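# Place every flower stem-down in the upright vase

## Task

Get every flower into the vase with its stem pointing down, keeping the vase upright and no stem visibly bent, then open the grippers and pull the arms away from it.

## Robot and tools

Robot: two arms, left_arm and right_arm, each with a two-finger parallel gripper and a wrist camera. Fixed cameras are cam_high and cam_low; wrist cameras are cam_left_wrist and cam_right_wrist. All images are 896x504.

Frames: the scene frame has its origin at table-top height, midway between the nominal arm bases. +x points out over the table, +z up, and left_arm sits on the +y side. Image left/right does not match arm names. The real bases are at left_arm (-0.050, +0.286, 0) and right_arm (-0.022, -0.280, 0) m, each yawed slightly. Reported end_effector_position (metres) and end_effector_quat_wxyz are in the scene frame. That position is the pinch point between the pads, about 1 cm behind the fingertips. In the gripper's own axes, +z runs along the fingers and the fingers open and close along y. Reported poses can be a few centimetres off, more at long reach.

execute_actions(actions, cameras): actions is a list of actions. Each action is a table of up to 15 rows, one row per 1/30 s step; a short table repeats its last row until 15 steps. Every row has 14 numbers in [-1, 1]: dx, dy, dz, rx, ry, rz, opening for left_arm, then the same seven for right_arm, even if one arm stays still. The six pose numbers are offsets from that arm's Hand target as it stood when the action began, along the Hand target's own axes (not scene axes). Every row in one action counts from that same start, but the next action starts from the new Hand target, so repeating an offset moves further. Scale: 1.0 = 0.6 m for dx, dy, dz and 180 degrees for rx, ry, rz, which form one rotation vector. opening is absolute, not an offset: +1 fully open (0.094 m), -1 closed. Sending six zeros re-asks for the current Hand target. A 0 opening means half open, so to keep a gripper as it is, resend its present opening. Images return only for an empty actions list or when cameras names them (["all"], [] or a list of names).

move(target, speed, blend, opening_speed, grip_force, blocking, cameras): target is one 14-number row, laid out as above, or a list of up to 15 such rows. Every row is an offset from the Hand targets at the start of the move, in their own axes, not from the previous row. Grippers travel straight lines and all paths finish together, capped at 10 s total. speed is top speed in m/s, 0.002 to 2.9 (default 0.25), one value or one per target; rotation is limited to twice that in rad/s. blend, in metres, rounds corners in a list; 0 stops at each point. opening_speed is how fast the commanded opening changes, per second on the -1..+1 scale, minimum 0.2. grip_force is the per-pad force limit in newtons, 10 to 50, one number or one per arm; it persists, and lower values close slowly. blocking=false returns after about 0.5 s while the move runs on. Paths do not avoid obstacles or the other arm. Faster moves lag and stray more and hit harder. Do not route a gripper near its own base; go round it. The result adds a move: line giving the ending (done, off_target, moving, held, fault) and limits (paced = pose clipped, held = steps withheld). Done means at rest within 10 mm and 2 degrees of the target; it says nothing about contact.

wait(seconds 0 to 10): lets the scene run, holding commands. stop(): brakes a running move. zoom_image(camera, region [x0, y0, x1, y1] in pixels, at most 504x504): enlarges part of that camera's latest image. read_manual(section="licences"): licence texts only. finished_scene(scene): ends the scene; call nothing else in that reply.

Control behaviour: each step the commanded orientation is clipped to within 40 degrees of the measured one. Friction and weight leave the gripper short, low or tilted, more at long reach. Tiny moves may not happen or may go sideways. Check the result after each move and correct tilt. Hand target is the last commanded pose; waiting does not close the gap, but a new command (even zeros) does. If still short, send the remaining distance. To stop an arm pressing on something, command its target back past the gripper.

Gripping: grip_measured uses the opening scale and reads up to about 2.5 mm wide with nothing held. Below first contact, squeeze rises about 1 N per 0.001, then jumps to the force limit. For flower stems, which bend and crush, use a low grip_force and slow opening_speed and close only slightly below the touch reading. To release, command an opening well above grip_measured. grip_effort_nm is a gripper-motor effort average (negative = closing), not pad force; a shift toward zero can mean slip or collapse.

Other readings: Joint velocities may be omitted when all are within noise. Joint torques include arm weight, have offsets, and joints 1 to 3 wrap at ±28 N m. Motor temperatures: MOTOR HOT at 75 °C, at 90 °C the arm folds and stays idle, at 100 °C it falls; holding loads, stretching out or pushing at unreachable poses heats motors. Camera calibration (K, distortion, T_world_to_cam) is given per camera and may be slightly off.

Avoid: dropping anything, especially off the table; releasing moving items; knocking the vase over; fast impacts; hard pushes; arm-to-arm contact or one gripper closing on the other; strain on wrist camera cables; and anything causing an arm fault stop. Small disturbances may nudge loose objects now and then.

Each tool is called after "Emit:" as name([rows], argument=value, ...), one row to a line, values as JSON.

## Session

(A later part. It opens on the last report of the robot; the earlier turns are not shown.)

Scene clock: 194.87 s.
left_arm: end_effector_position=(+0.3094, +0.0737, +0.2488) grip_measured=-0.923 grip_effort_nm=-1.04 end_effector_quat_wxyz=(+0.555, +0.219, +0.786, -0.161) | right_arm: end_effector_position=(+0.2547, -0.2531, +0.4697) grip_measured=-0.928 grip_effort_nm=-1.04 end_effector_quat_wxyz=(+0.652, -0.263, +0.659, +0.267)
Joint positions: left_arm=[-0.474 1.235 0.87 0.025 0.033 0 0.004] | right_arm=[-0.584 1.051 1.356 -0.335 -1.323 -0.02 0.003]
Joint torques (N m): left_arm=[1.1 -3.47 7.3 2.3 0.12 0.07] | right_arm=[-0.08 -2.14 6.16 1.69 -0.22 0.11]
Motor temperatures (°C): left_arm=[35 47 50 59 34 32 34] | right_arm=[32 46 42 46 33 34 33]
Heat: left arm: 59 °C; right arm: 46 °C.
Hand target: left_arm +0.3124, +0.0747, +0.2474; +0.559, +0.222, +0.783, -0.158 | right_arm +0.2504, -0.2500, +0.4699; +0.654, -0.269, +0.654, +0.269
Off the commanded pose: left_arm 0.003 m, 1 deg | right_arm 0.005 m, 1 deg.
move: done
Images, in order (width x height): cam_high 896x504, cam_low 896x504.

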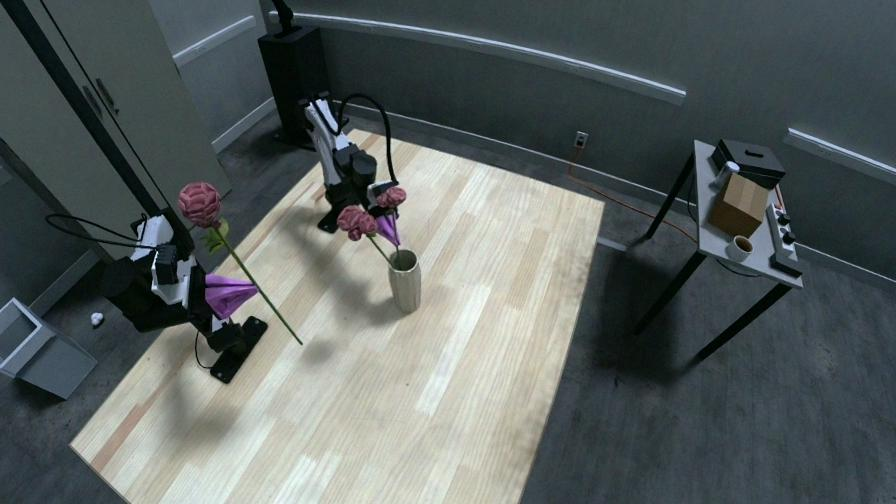

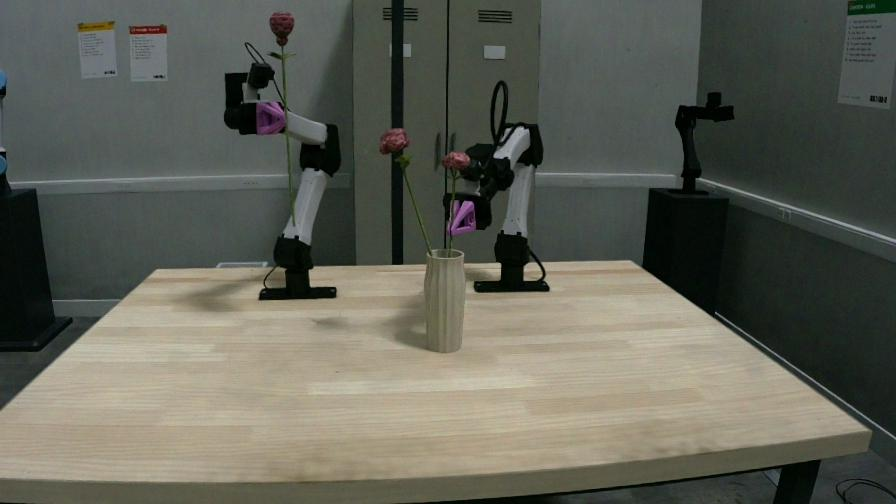

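Emit:
move([
  [-0.0068,0,0.0505,0,0.067,0,-0.95,0,0,0,0,0,0,-0.95],
  [-0.0068,0,0.0505,0,0.067,0,-0.6,0,0,0,0,0,0,-0.95],
  [-0.0488,0,-0.1453,0,0.067,0,-0.6,0,0,0,0,0,0,-0.95],
], speed=[0.1,0.2,0.2], cameras=["all"])

Emit:
zoom_image(camera="cam_low", region=[380, 80, 520, 360])

Emit:
zoom_image(camera="cam_high", region=[330, 100, 480, 340])

Scene clock: 210.93 s.
left_arm: end_effector_position=(+0.2487, +0.1121, +0.2926) grip_measured=-0.602 grip_effort_nm=0.09 end_effector_quat_wxyz=(+0.463, +0.235, +0.844, -0.133) | right_arm: end_effector_position=(+0.2547, -0.2531, +0.4697) grip_measured=-0.928 grip_effort_nm=-1.04 end_effector_quat_wxyz=(+0.652, -0.263, +0.659, +0.267)
Joint positions: left_arm=[-0.462 1.084 1.161 -0.644 0.037 0.015 0.019] | right_arm=[-0.584 1.051 1.356 -0.335 -1.323 -0.02 0.003]
Joint torques (N m): left_arm=[1.21 -2.77 9.52 1.89 0.17 0.08] | right_arm=[-0.06 -2.15 6.16 1.7 -0.22 0.11]
Motor temperatures (°C): left_arm=[35 46 50 58 34 32 33] | right_arm=[32 44 42 46 33 34 33]
Heat: left arm: 58 °C; right arm: 46 °C.
Hand target: left_arm +0.2504, +0.1131, +0.3035; +0.474, +0.238, +0.837, -0.134 | right_arm +0.2504, -0.2500, +0.4699; +0.654, -0.269, +0.654, +0.269
Off the commanded pose: left_arm 0.011 m, 2 deg | right_arm 0.005 m, 1 deg.
move: off_target (left_arm)
camera_calibration:
cam_left_wrist: T_world_to_cam=[[-0.519092, -0.847166, 0.113372, 0.185221], [-0.74445, 0.38296, -0.546933, 0.338501], [0.419927, -0.368308, -0.829464, 0.299], [0, 0, 0, 1]] pos_world=[0.222586, 0.137405, 0.412149]
cam_right_wrist: T_world_to_cam=[[0.673711, -0.737421, 0.0482078, -0.380892], [-0.287425, -0.321574, -0.902207, 0.448157], [0.680808, 0.593971, -0.428601, 0.296477], [0, 0, 0, 1]] pos_world=[0.183579, -0.31286, 0.549762]

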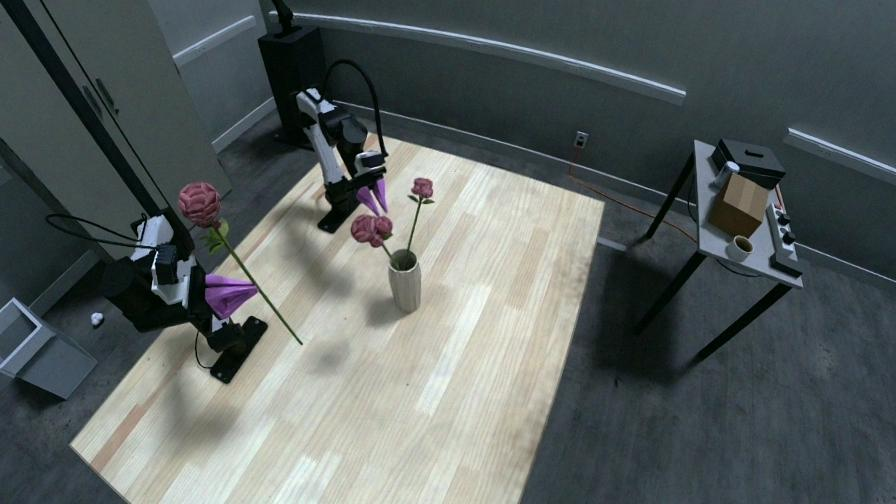

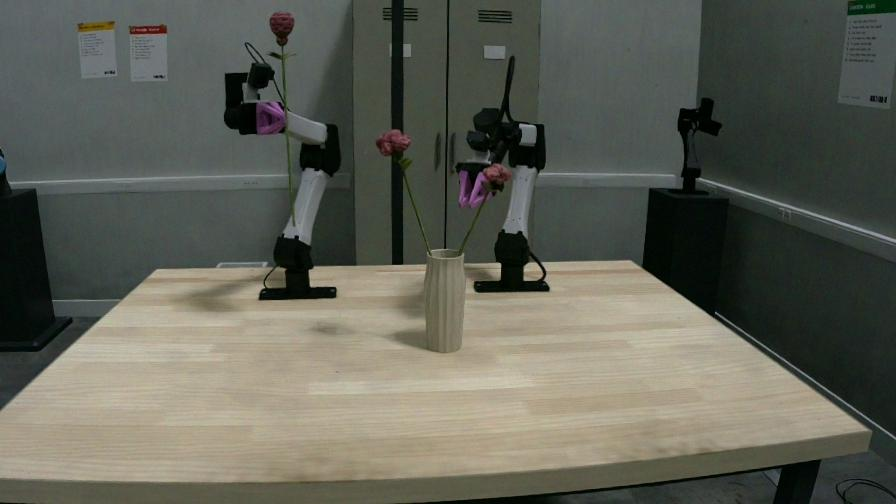

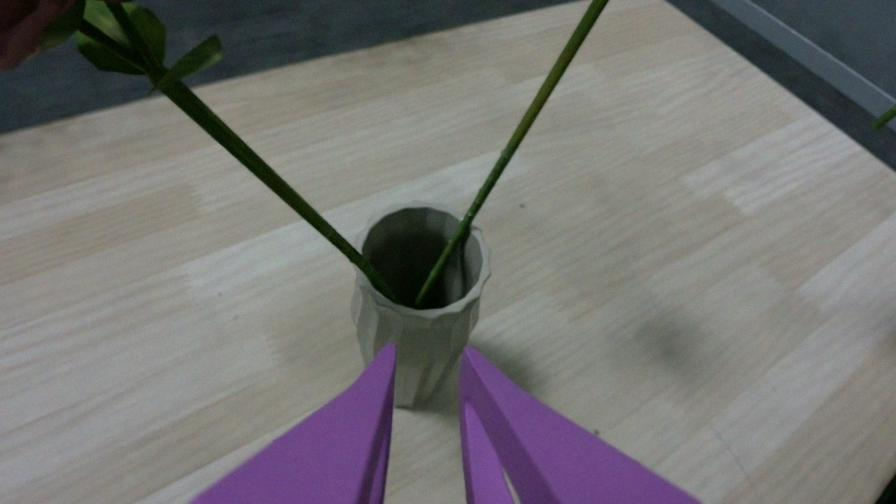

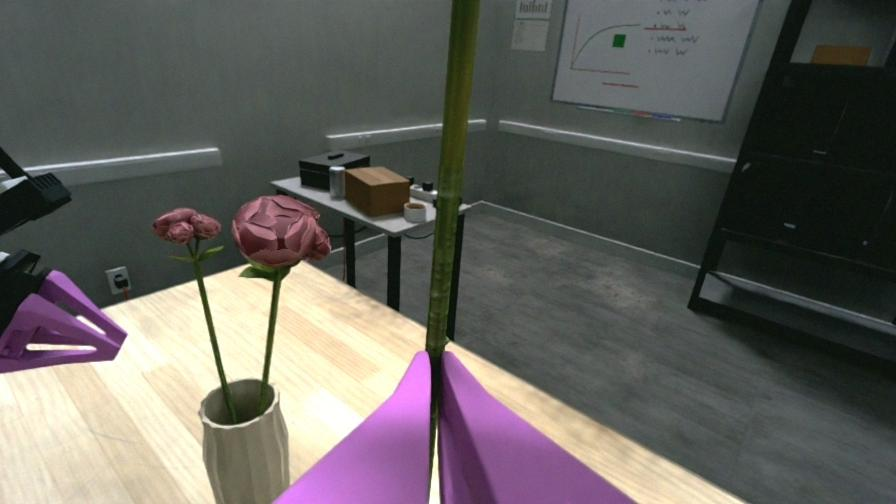

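Scaled by 1.800 from the camera's 896x504 image, which has a finer 1280x720 frame.

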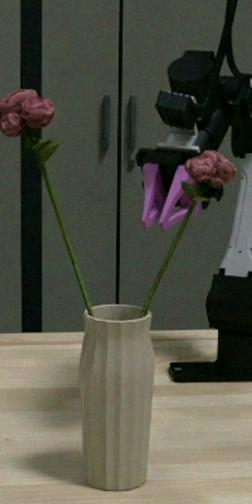

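Scaled by 2.100 from the camera's 896x504 image, which has a finer 1280x720 frame.

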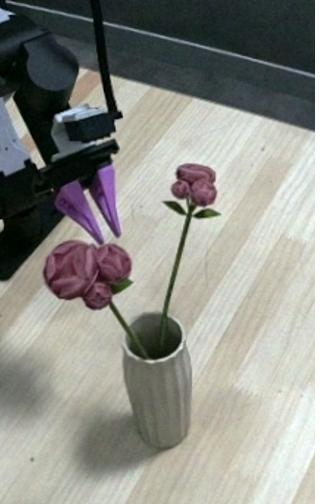

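Emit:
move([
  [0,0,-0.25,0,0,0,-0.6,-0.0333,0.332,0.2569,0.0814,0.0443,0.0057,-0.95],
  [0,0,-0.25,0,0,0,-0.6,-0.0333,0.2778,0.4893,0.0814,0.0443,0.0057,-0.95],
  [0,0,-0.25,0,0,0,-0.6,0.0083,0.2778,0.4893,0.0814,0.0443,0.0057,-0.95],
], speed=0.25, blend=[0.03,0.01,0], cameras=["cam_high","cam_low"])

Emit:
zoom_image(camera="cam_low", region=[380, 80, 520, 360])

Emit:
zoom_image(camera="cam_high", region=[330, 100, 480, 340])

Scene clock: 221.90 s.
left_arm: end_effector_position=(+0.1415, +0.1800, +0.3760) grip_measured=-0.602 grip_effort_nm=0.10 end_effector_quat_wxyz=(+0.470, +0.234, +0.841, -0.134) | right_arm: end_effector_position=(+0.3443, +0.0777, +0.4542) grip_measured=-0.928 grip_effort_nm=-1.04 end_effector_quat_wxyz=(+0.623, -0.200, +0.739, +0.157)
Joint positions: left_arm=[-0.364 0.852 1.488 -1.19 0.119 0.067 0.019] | right_arm=[0.872 1.71 1.98 -0.458 0.382 0.054 0.003]
Joint torques (N m): left_arm=[1.24 0.59 7.16 1.88 0.16 0.1] | right_arm=[-0.34 -8.24 7.39 2.21 -0.16 0.01]
Motor temperatures (°C): left_arm=[35 46 50 57 34 32 33] | right_arm=[32 43 42 46 33 34 33]
Heat: left arm: 57 °C; right arm: 46 °C.
Hand target: left_arm +0.1409, +0.1805, +0.3808; +0.474, +0.238, +0.837, -0.134 | right_arm +0.3418, +0.0750, +0.4650; +0.633, -0.195, +0.729, +0.170
Off the commanded pose: left_arm 0.005 m, 1 deg | right_arm 0.011 m, 2 deg.
move: off_target (right_arm)
Images, in order (width x height): cam_high 896x504, cam_low 896x504.

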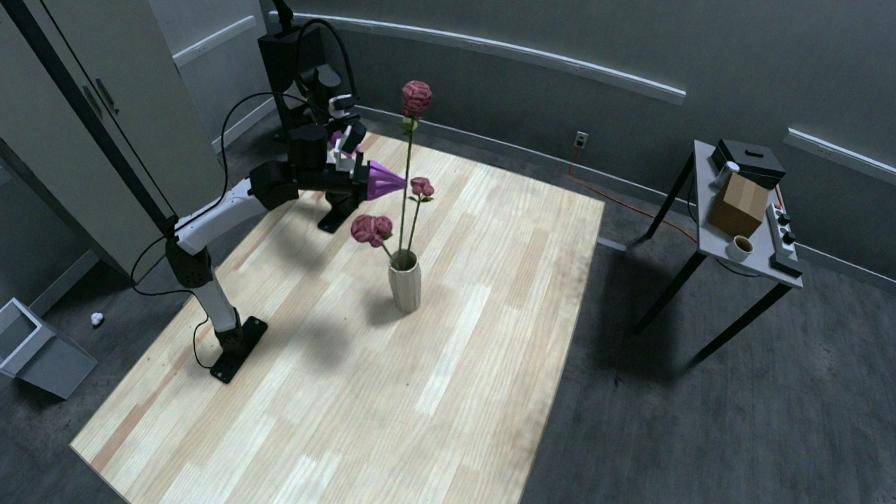

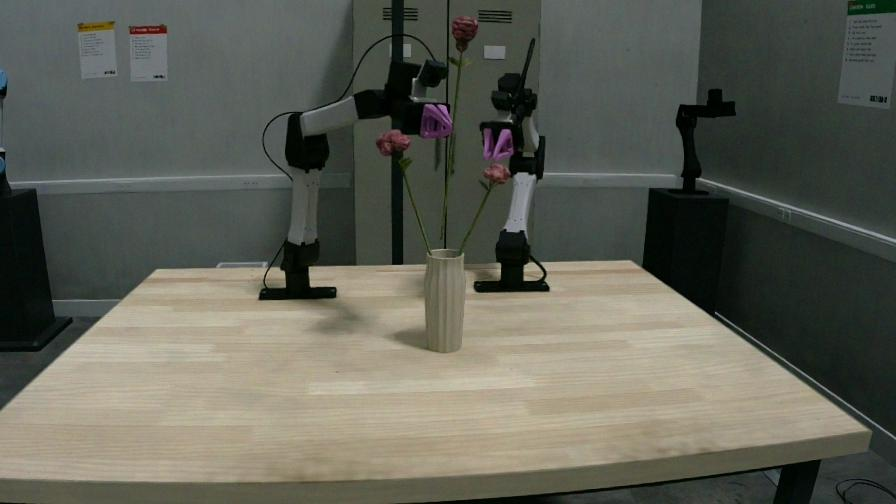

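Scaled by 1.800 from the camera's 896x504 image, which has a finer 1280x720 frame.

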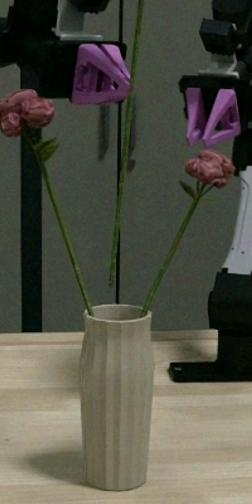

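Scaled by 2.100 from the camera's 896x504 image, which has a finer 1280x720 frame.

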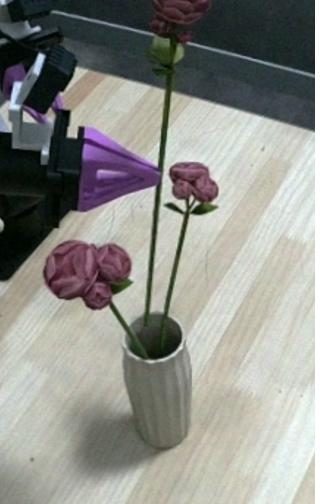

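Emit:
move(target=[0,0,0,0,0,0,-0.6,0.3693,0,0.0273,0,-0.0167,0,-0.95], speed=0.25, cameras=["cam_high","cam_low"])

Emit:
zoom_image(camera="cam_low", region=[380, 80, 520, 360])

Emit:
zoom_image(camera="cam_high", region=[330, 100, 480, 340])

Scene clock: 233.80 s.
left_arm: end_effector_position=(+0.1415, +0.1800, +0.3760) grip_measured=-0.602 grip_effort_nm=0.09 end_effector_quat_wxyz=(+0.470, +0.234, +0.841, -0.134) | right_arm: end_effector_position=(+0.3303, +0.0652, +0.2470) grip_measured=-0.929 grip_effort_nm=-1.04 end_effector_quat_wxyz=(+0.648, -0.188, +0.716, +0.176)
Joint positions: left_arm=[-0.364 0.852 1.488 -1.19 0.119 0.067 0.019] | right_arm=[0.878 1.593 0.92 0.568 0.382 0.048 0.003]
Joint torques (N m): left_arm=[1.09 0.73 7.04 1.87 0.14 0.08] | right_arm=[0.65 -5.07 7.62 2.26 0.05 -0.11]
Motor temperatures (°C): left_arm=[35 45 50 58 33 32 32] | right_arm=[32 46 42 49 33 34 33]
Heat: left arm: 58 °C; right arm: 49 °C.
Hand target: left_arm +0.1409, +0.1805, +0.3808; +0.474, +0.238, +0.837, -0.134 | right_arm +0.3290, +0.0676, +0.2431; +0.652, -0.191, +0.712, +0.175
Off the commanded pose: left_arm 0.005 m, 1 deg | right_arm 0.005 m, 1 deg.
move: done
Images, in order (width x height): cam_high 896x504, cam_low 896x504.

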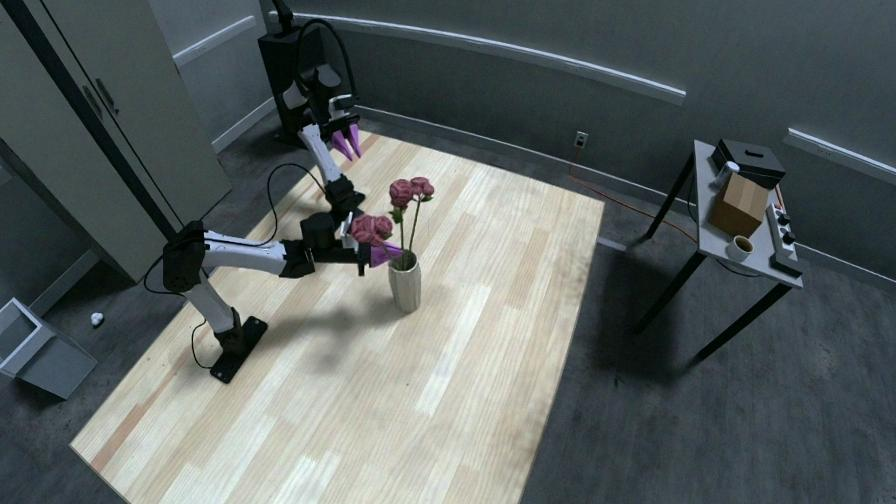

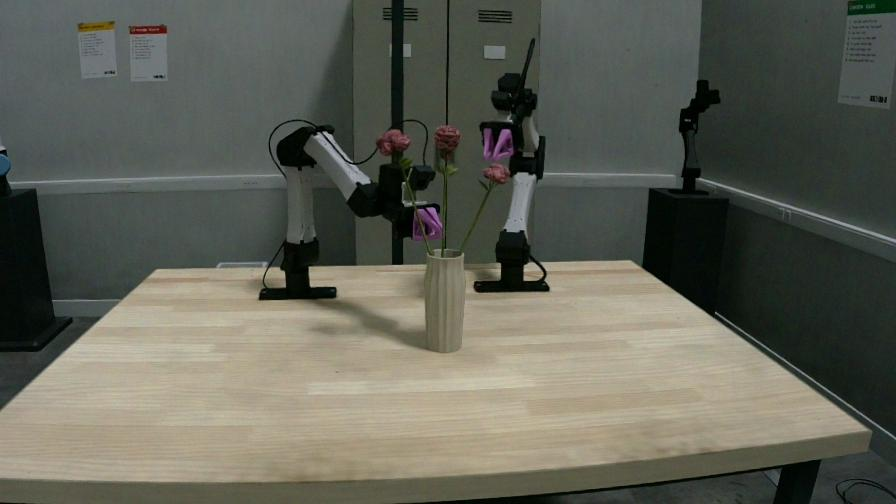

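Scaled by 1.800 from the camera's 896x504 image, which has a finer 1280x720 frame.

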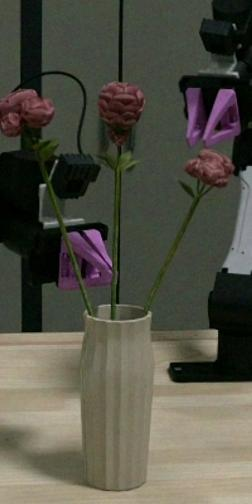

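Scaled by 2.100 from the camera's 896x504 image, which has a finer 1280x720 frame.

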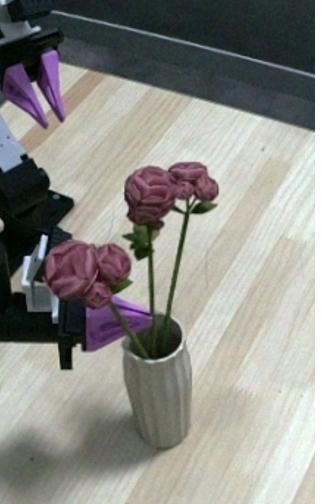

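Emit:
move([
  [0,0,0,0,0,0,-0.6,0.01,0,0,0,0,0,-0.6],
  [0,0,0,0,0,0,-0.6,0.01,0,-0.3,0,0,0,-0.6],
], speed=0.25, cameras=["cam_high","cam_low","cam_right_wrist"])

Emit:
zoom_image(camera="cam_low", region=[360, 80, 520, 360])

Emit:
zoom_image(camera="cam_high", region=[330, 100, 480, 340])

Scene clock: 237.87 s.
left_arm: end_effector_position=(+0.1415, +0.1800, +0.3760) grip_measured=-0.602 grip_effort_nm=0.09 end_effector_quat_wxyz=(+0.470, +0.234, +0.841, -0.134) | right_arm: end_effector_position=(+0.1743, -0.0198, +0.2556) grip_measured=-0.602 grip_effort_nm=0.09 end_effector_quat_wxyz=(+0.654, -0.196, +0.710, +0.175)
Joint positions: left_arm=[-0.364 0.852 1.488 -1.19 0.119 0.067 0.019] | right_arm=[1.276 0.902 0.495 0.289 0.769 0.074 0.019]
Joint torques (N m): left_arm=[1.06 0.99 7.25 1.92 0.17 0.03] | right_arm=[0.61 -1.62 8.4 1.75 0.19 0.12]
Motor temperatures (°C): left_arm=[35 45 49 58 33 32 32] | right_arm=[32 46 42 49 33 34 33]
Heat: left arm: 58 °C; right arm: 49 °C.
Hand target: left_arm +0.1409, +0.1805, +0.3808; +0.474, +0.238, +0.837, -0.134 | right_arm +0.1733, -0.0224, +0.2531; +0.652, -0.191, +0.712, +0.175
Off the commanded pose: left_arm 0.005 m, 1 deg | right_arm 0.004 m, 1 deg.
move: done
camera_calibration:
cam_right_wrist: T_world_to_cam=[[0.486095, -0.871273, 0.067786, -0.119333], [-0.404978, -0.293319, -0.866001, 0.318655], [0.774406, 0.393507, -0.495427, 0.11763], [0, 0, 0, 1]] pos_world=[0.0959618, -0.0567925, 0.342321]
Images, in order (width x height): cam_high 896x504, cam_low 896x504, cam_right_wrist 896x504.

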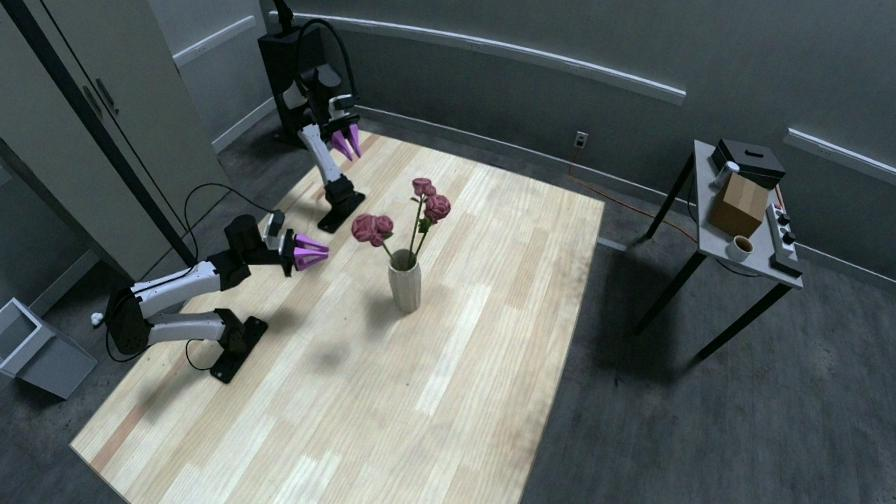

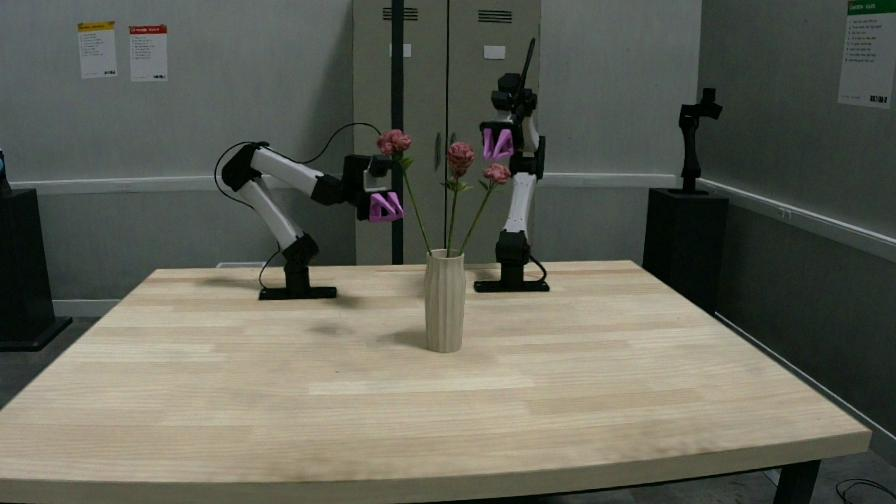

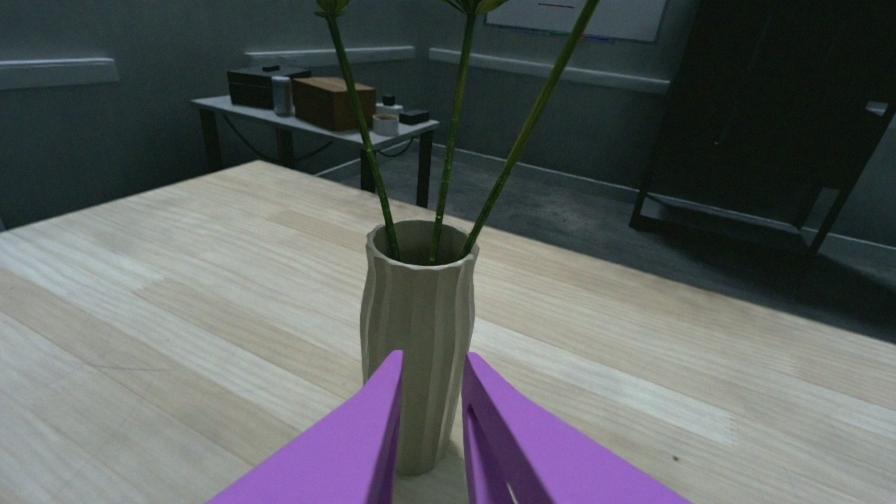

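Scaled by 1.800 from the camera's 896x504 image, which has a finer 1280x720 frame.

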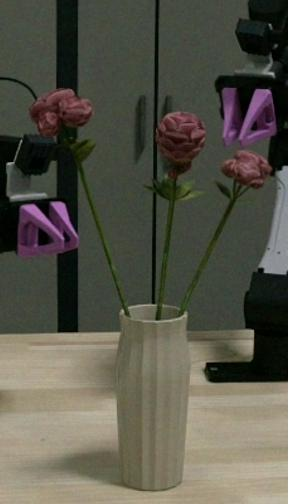

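Scaled by 2.100 from the camera's 896x504 image, which has a finer 1280x720 frame.

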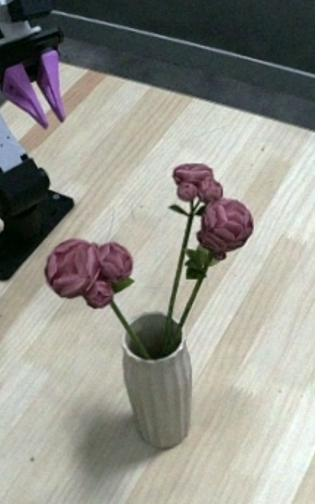

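Emit:
finished_scene(scene=1)

The scene is finished.


## Next scene

The same job, from a new start.

Emit:
execute_actions(actions=[])

Emit:
zoom_image(camera="cam_high", region=[230, 170, 550, 504])

Scene clock: 0.00 s.
left_arm: end_effector_position=(+0.3429, +0.2774, +0.0798) grip_measured=+1.000 grip_effort_nm=n/a end_effector_quat_wxyz=(+0.555, -0.001, +0.831, +0.022) | right_arm: end_effector_position=(+0.3663, -0.2678, +0.0974) grip_measured=+1.000 grip_effort_nm=n/a end_effector_quat_wxyz=(+0.602, -0.018, +0.798, +0.028)
Joint positions: left_arm=[-0.019 1.548 0.375 0.78 -0.097 -0.001 0.094] | right_arm=[-0.027 1.547 0.309 0.96 -0.065 0.005 0.094]
Joint velocities: within noise
Joint torques (N m): no reading
Motor temperatures (°C): left_arm=[34 42 42 48 33 32 31] | right_arm=[32 39 38 41 33 34 31]
Heat: left arm: 48 °C; right arm: 41 °C.
Hand target: left_arm +0.3457, +0.2772, +0.0861; +0.563, -0.001, +0.826, +0.022 | right_arm +0.3697, -0.2677, +0.1062; +0.612, -0.019, +0.790, +0.028
Tool commands: left_gripper/opening=+1.0 right_gripper/opening=+1.0
camera_calibration:
cam_left_wrist: T_world_to_cam=[[0.0054699, -0.997678, 0.0678825, 0.263787], [-0.726736, -0.0505956, -0.68505, 0.354167], [0.686895, -0.0455855, -0.725326, -0.0456191], [0, 0, 0, 1]] pos_world=[0.287278, 0.279015, 0.191627]
cam_right_wrist: T_world_to_cam=[[0.0520773, -0.997807, 0.0408582, -0.290313], [-0.652558, -0.0649718, -0.754948, 0.327607], [0.755947, 0.0126534, -0.65451, -0.0915627], [0, 0, 0, 1]] pos_world=[0.298118, -0.267232, 0.19926]

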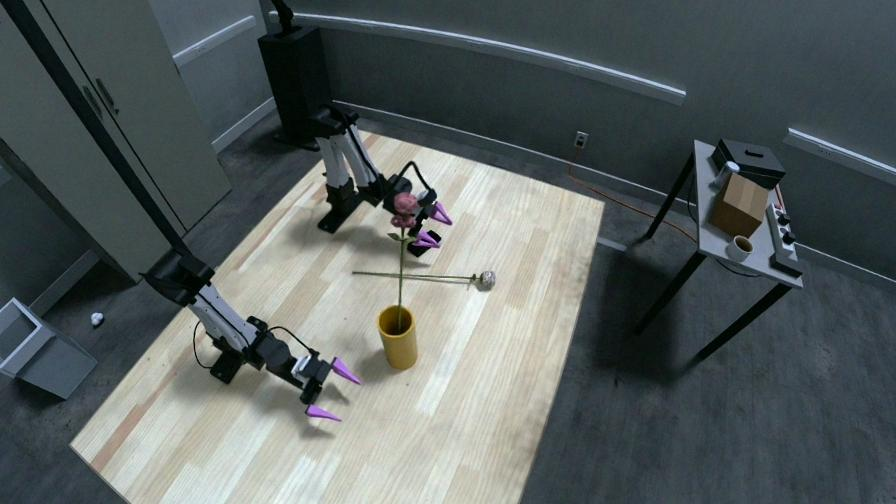

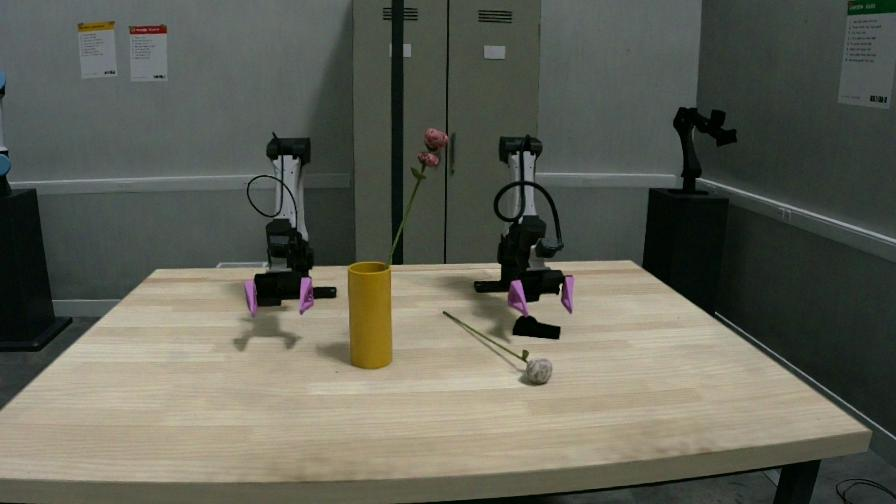

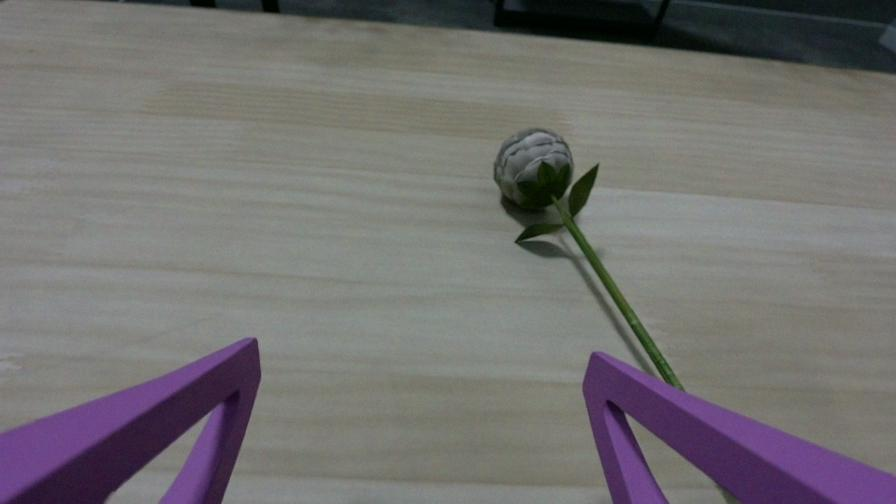

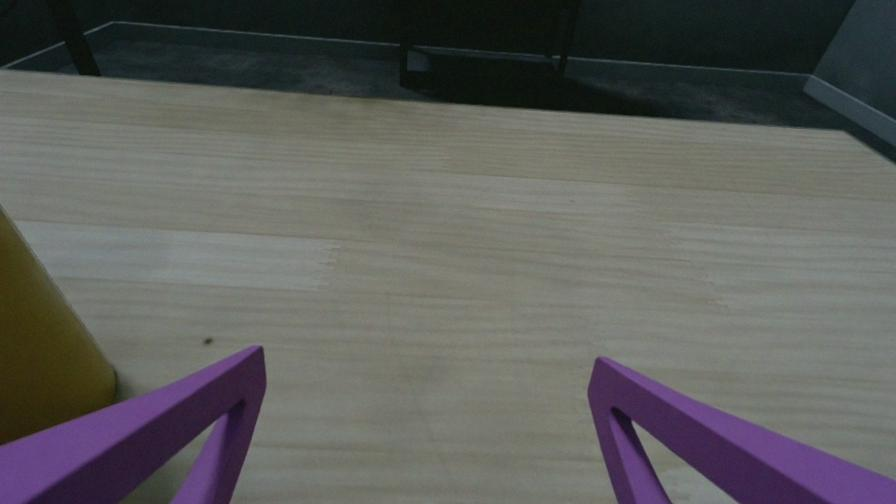

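Scaled by 1.509 from the camera's 896x504 image, which has a finer 1280x720 frame.

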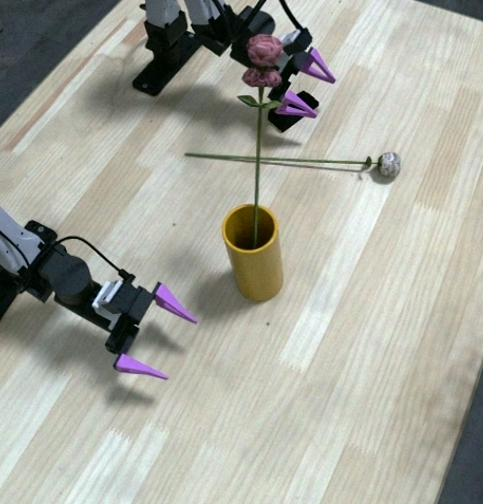

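Emit:
move([
  [-0.019,-0.1907,0.0127,-0.0434,0.38,-0.0846,0.5,0,0,0,0,0,0,1],
  [0.0972,-0.195,0.0582,-0.0434,0.38,-0.0846,0.5,0,0,0,0,0,0,1],
  [0.0972,-0.195,0.0582,-0.0434,0.38,-0.0846,-0.95,0,0,0,0,0,0,1],
], speed=[0.35,0.2,0.2], blend=[0.015,0,0], opening_speed=2.5, cameras=["cam_left_wrist","cam_low"])

Scene clock: 19.63 s.
left_arm: end_effector_position=(+0.3582, +0.1674, +0.0139) grip_measured=-0.924 grip_effort_nm=-0.96 end_effector_quat_wxyz=(-0.005, -0.150, +0.989, +0.005) | right_arm: end_effector_position=(+0.3663, -0.2678, +0.0974) grip_measured=+1.000 grip_effort_nm=-0.01 end_effector_quat_wxyz=(+0.602, -0.018, +0.798, +0.028)
Joint positions: left_arm=[-0.239 2.237 1.76 -1.108 -0.005 -0.585 0.004] | right_arm=[-0.027 1.547 0.309 0.96 -0.065 0.005 0.094]
Joint torques (N m): left_arm=[-0.24 -10.54 6.16 0.41 0.09 -0.2] | right_arm=[-0.01 -4.51 7.39 2.02 -0.06 0]
Motor temperatures (°C): left_arm=[34 44 44 53 33 32 31] | right_arm=[32 41 40 45 33 33 31]
Heat: left arm: 53 °C; right arm: 45 °C.
Hand target: left_arm +0.3600, +0.1631, +0.0150; +0.000, -0.152, +0.988, +0.000 | right_arm +0.3697, -0.2677, +0.1062; +0.612, -0.019, +0.790, +0.028
Off the commanded pose: left_arm 0.005 m, 1 deg | right_arm 0.009 m, 2 deg.
move: done
camera_calibration:
cam_left_wrist: T_world_to_cam=[[0.379462, -0.924063, 0.0459969, 0.0123765], [-0.847186, -0.327051, 0.418704, 0.388674], [-0.371866, -0.19785, -0.906957, 0.298255], [0, 0, 0, 1]] pos_world=[0.435493, 0.197563, 0.107196]
Images, in order (width x height): cam_low 896x504, cam_left_wrist 896x504.

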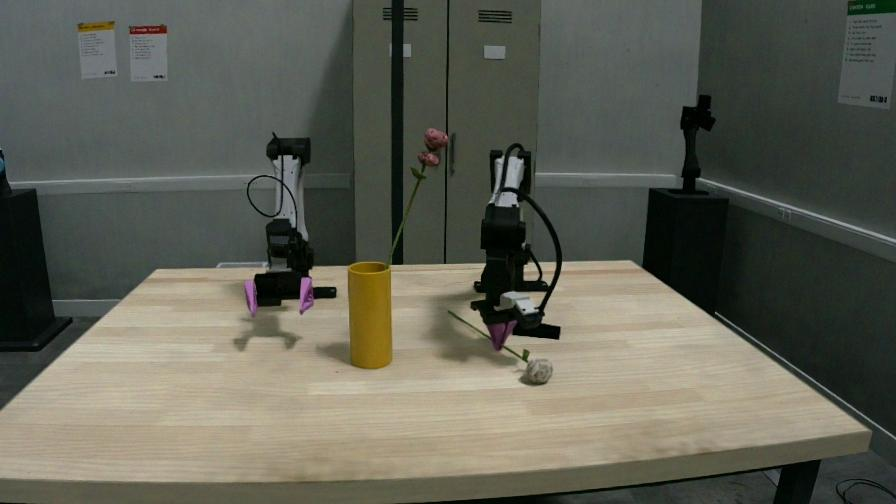

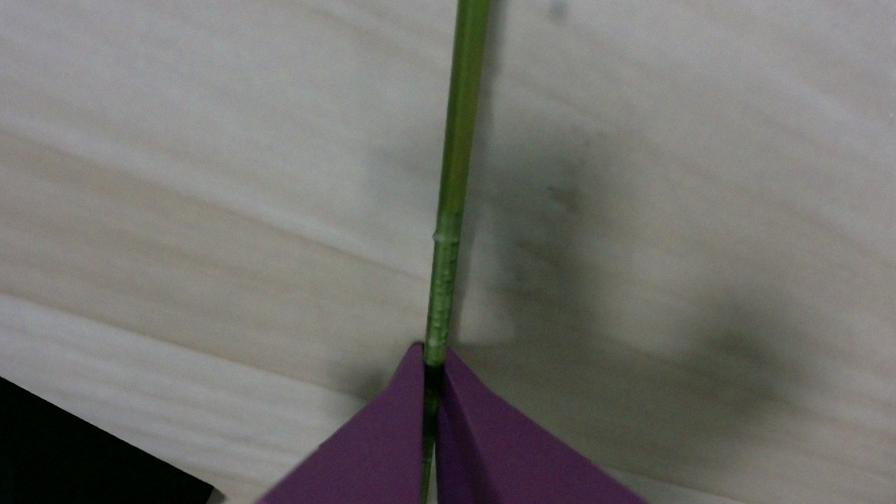

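Emit:
move([
  [0,0,-0.2417,0,0,0,-0.95,0,0,0,0,0,0,1],
  [0.301,-0.0677,-0.675,0.1806,-0.4644,0.187,-0.95,0,0,0,0,0,0,1],
  [0.2507,-0.2407,-0.775,0.1806,-0.4644,0.187,-0.95,0,0,0,0,0,0,1],
  [0.051,-0.4277,-0.75,0.1806,-0.4644,0.187,-0.95,0,0,0,0,0,0,1],
], speed=[0.35,0.4,0.3,0.2], blend=[0.03,0.04,0.03,0], cameras=["cam_high","cam_low"])

Emit:
zoom_image(camera="cam_low", region=[320, 90, 460, 370])

Emit:
zoom_image(camera="cam_high", region=[330, 200, 480, 400])

Scene clock: 33.83 s.
left_arm: end_effector_position=(+0.4079, -0.0923, +0.4529) grip_measured=-0.926 grip_effort_nm=-1.04 end_effector_quat_wxyz=(+0.669, +0.158, +0.712, -0.145) | right_arm: end_effector_position=(+0.3663, -0.2678, +0.0974) grip_measured=+1.000 grip_effort_nm=-0.01 end_effector_quat_wxyz=(+0.602, -0.018, +0.798, +0.028)
Joint positions: left_arm=[-0.748 2.001 2.236 -0.304 -0.361 -0.02 0.003] | right_arm=[-0.027 1.547 0.309 0.96 -0.065 0.005 0.094]
Joint torques (N m): left_arm=[0.84 -9.25 9.29 1.99 0.07 0.03] | right_arm=[0.01 -4.51 7.39 2.02 -0.06 0]
Heat: left arm: 51 °C; right arm: 46 °C.
Hand target: left_arm +0.4082, -0.0908, +0.4651; +0.678, +0.155, +0.702, -0.150 | right_arm +0.3697, -0.2677, +0.1062; +0.612, -0.019, +0.790, +0.028
Off the commanded pose: left_arm 0.012 m, 2 deg | right_arm 0.009 m, 2 deg.
move: off_target (left_arm)
Images, in order (width x height): cam_high 896x504, cam_low 896x504.

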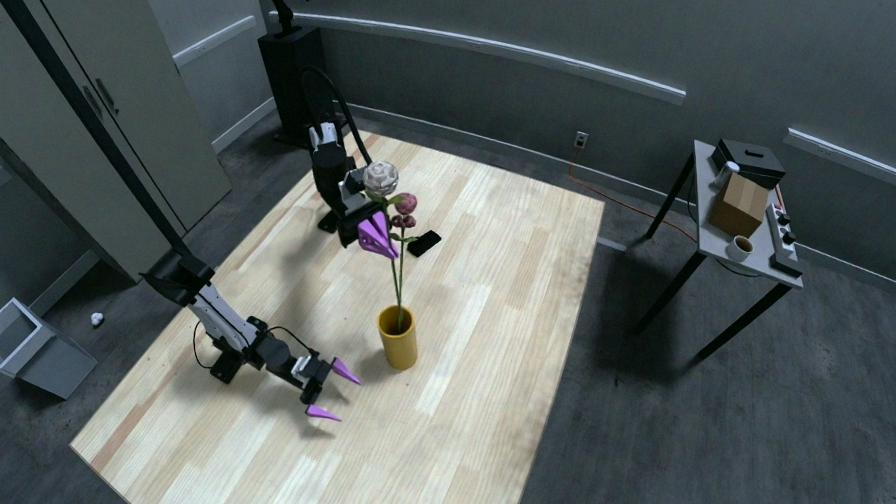

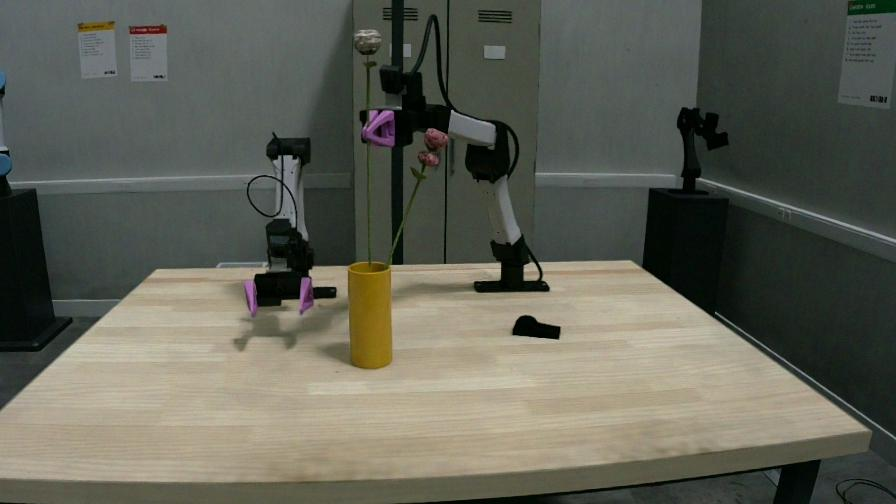

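Scaled by 1.800 from the camera's 896x504 image, which has a finer 1280x720 frame.

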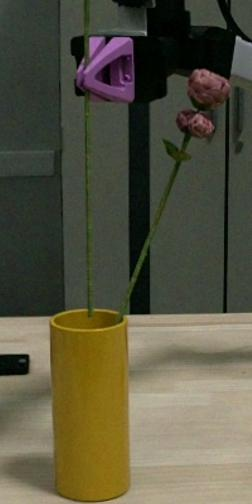

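Scaled by 2.520 from the camera's 896x504 image, which has a finer 1280x720 frame.

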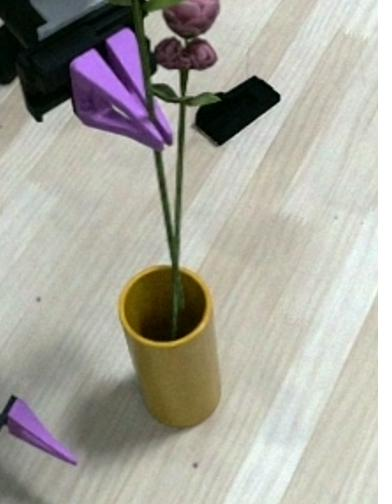

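Emit:
move([
  [0.35,0,0,0,0,0,-0.95,0,0,0,0,0,0,1],
  [0.35,0,0,0,0,0,-0.6,0,0,0,0,0,0,1],
  [0.35,0,-0.27,0,0,0,-0.6,0,0,0,0,0,0,1],
], speed=[0.22,0.2,0.25], cameras=["cam_high","cam_low"])

Emit:
zoom_image(camera="cam_low", region=[320, 90, 460, 370])

Scene clock: 41.70 s.
left_arm: end_effector_position=(+0.2574, -0.0215, +0.2576) grip_measured=-0.602 grip_effort_nm=0.10 end_effector_quat_wxyz=(+0.675, +0.160, +0.704, -0.148) | right_arm: end_effector_position=(+0.3663, -0.2678, +0.0974) grip_measured=+1.000 grip_effort_nm=-0.01 end_effector_quat_wxyz=(+0.602, -0.018, +0.798, +0.028)
Joint positions: left_arm=[-0.954 1.395 0.728 0.616 -0.559 -0.02 0.019] | right_arm=[-0.027 1.547 0.309 0.96 -0.065 0.005 0.094]
Joint torques (N m): left_arm=[-0.55 -5.83 6.75 1.91 -0.14 -0.12] | right_arm=[0.01 -4.51 7.39 2.02 -0.06 0]
Heat: left arm: 52 °C; right arm: 47 °C.
Hand target: left_arm +0.2548, -0.0194, +0.2608; +0.678, +0.155, +0.702, -0.150 | right_arm +0.3697, -0.2677, +0.1062; +0.612, -0.019, +0.790, +0.028
Off the commanded pose: left_arm 0.005 m, 1 deg | right_arm 0.009 m, 2 deg.
move: done
Images, in order (width x height): cam_high 896x504, cam_low 896x504.

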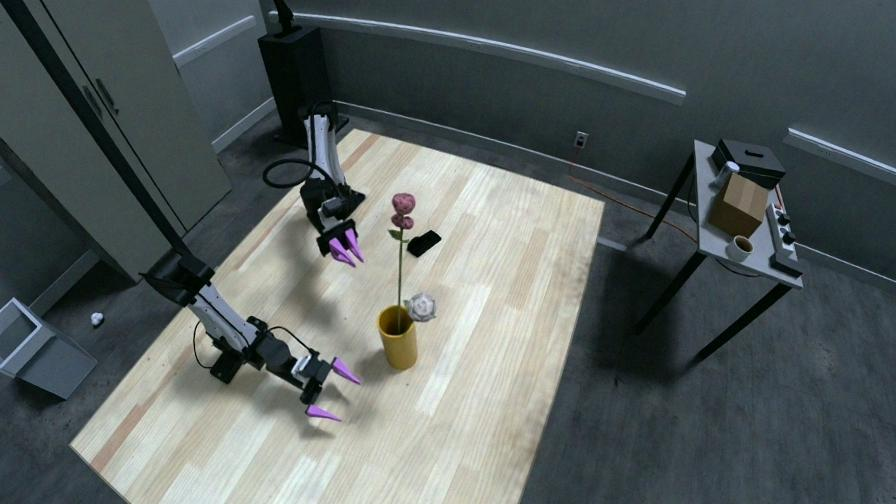

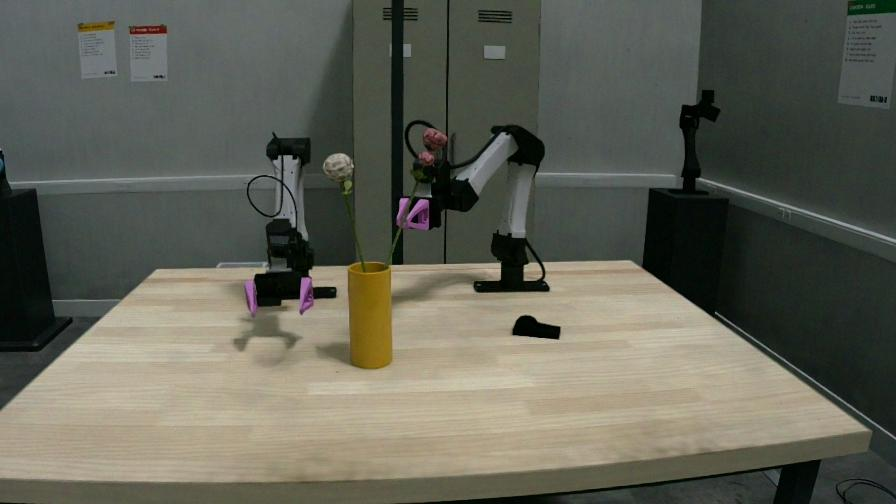

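Scaled by 1.800 from the camera's 896x504 image, which has a finer 1280x720 frame.

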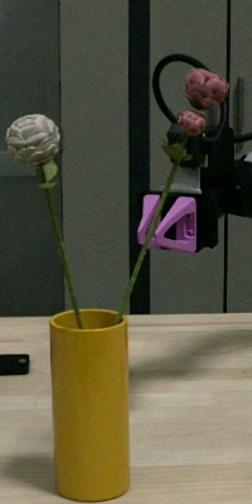

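Emit:
move(target=[0,0.1,-0.18,0,0,0,-0.6,0,0,0,0,0,0,1], speed=0.35)

Emit:
finished_scene(scene=2)

Scene clock: 44.50 s.
left_arm: end_effector_position=(+0.1830, +0.0808, +0.2650) grip_measured=-0.602 grip_effort_nm=0.10 end_effector_quat_wxyz=(+0.678, +0.159, +0.702, -0.149) | right_arm: end_effector_position=(+0.3663, -0.2678, +0.0974) grip_measured=+1.000 grip_effort_nm=-0.01 end_effector_quat_wxyz=(+0.602, -0.018, +0.798, +0.028)
Joint positions: left_arm=[-1.002 0.743 0.433 0.265 -0.607 -0.02 0.019] | right_arm=[-0.027 1.547 0.309 0.96 -0.065 0.005 0.094]
Joint torques (N m): left_arm=[-0.46 -0.59 7.54 1.88 -0.09 -0.06] | right_arm=[-0.01 -4.49 7.39 2.02 -0.06 0]
Heat: left arm: 53 °C; right arm: 47 °C.
Hand target: left_arm +0.1822, +0.0805, +0.2646; +0.678, +0.155, +0.702, -0.150 | right_arm +0.3697, -0.2677, +0.1062; +0.612, -0.019, +0.790, +0.028
Off the commanded pose: left_arm 0.001 m, 0 deg | right_arm 0.009 m, 2 deg.
move: done

The scene is finished: the task was done.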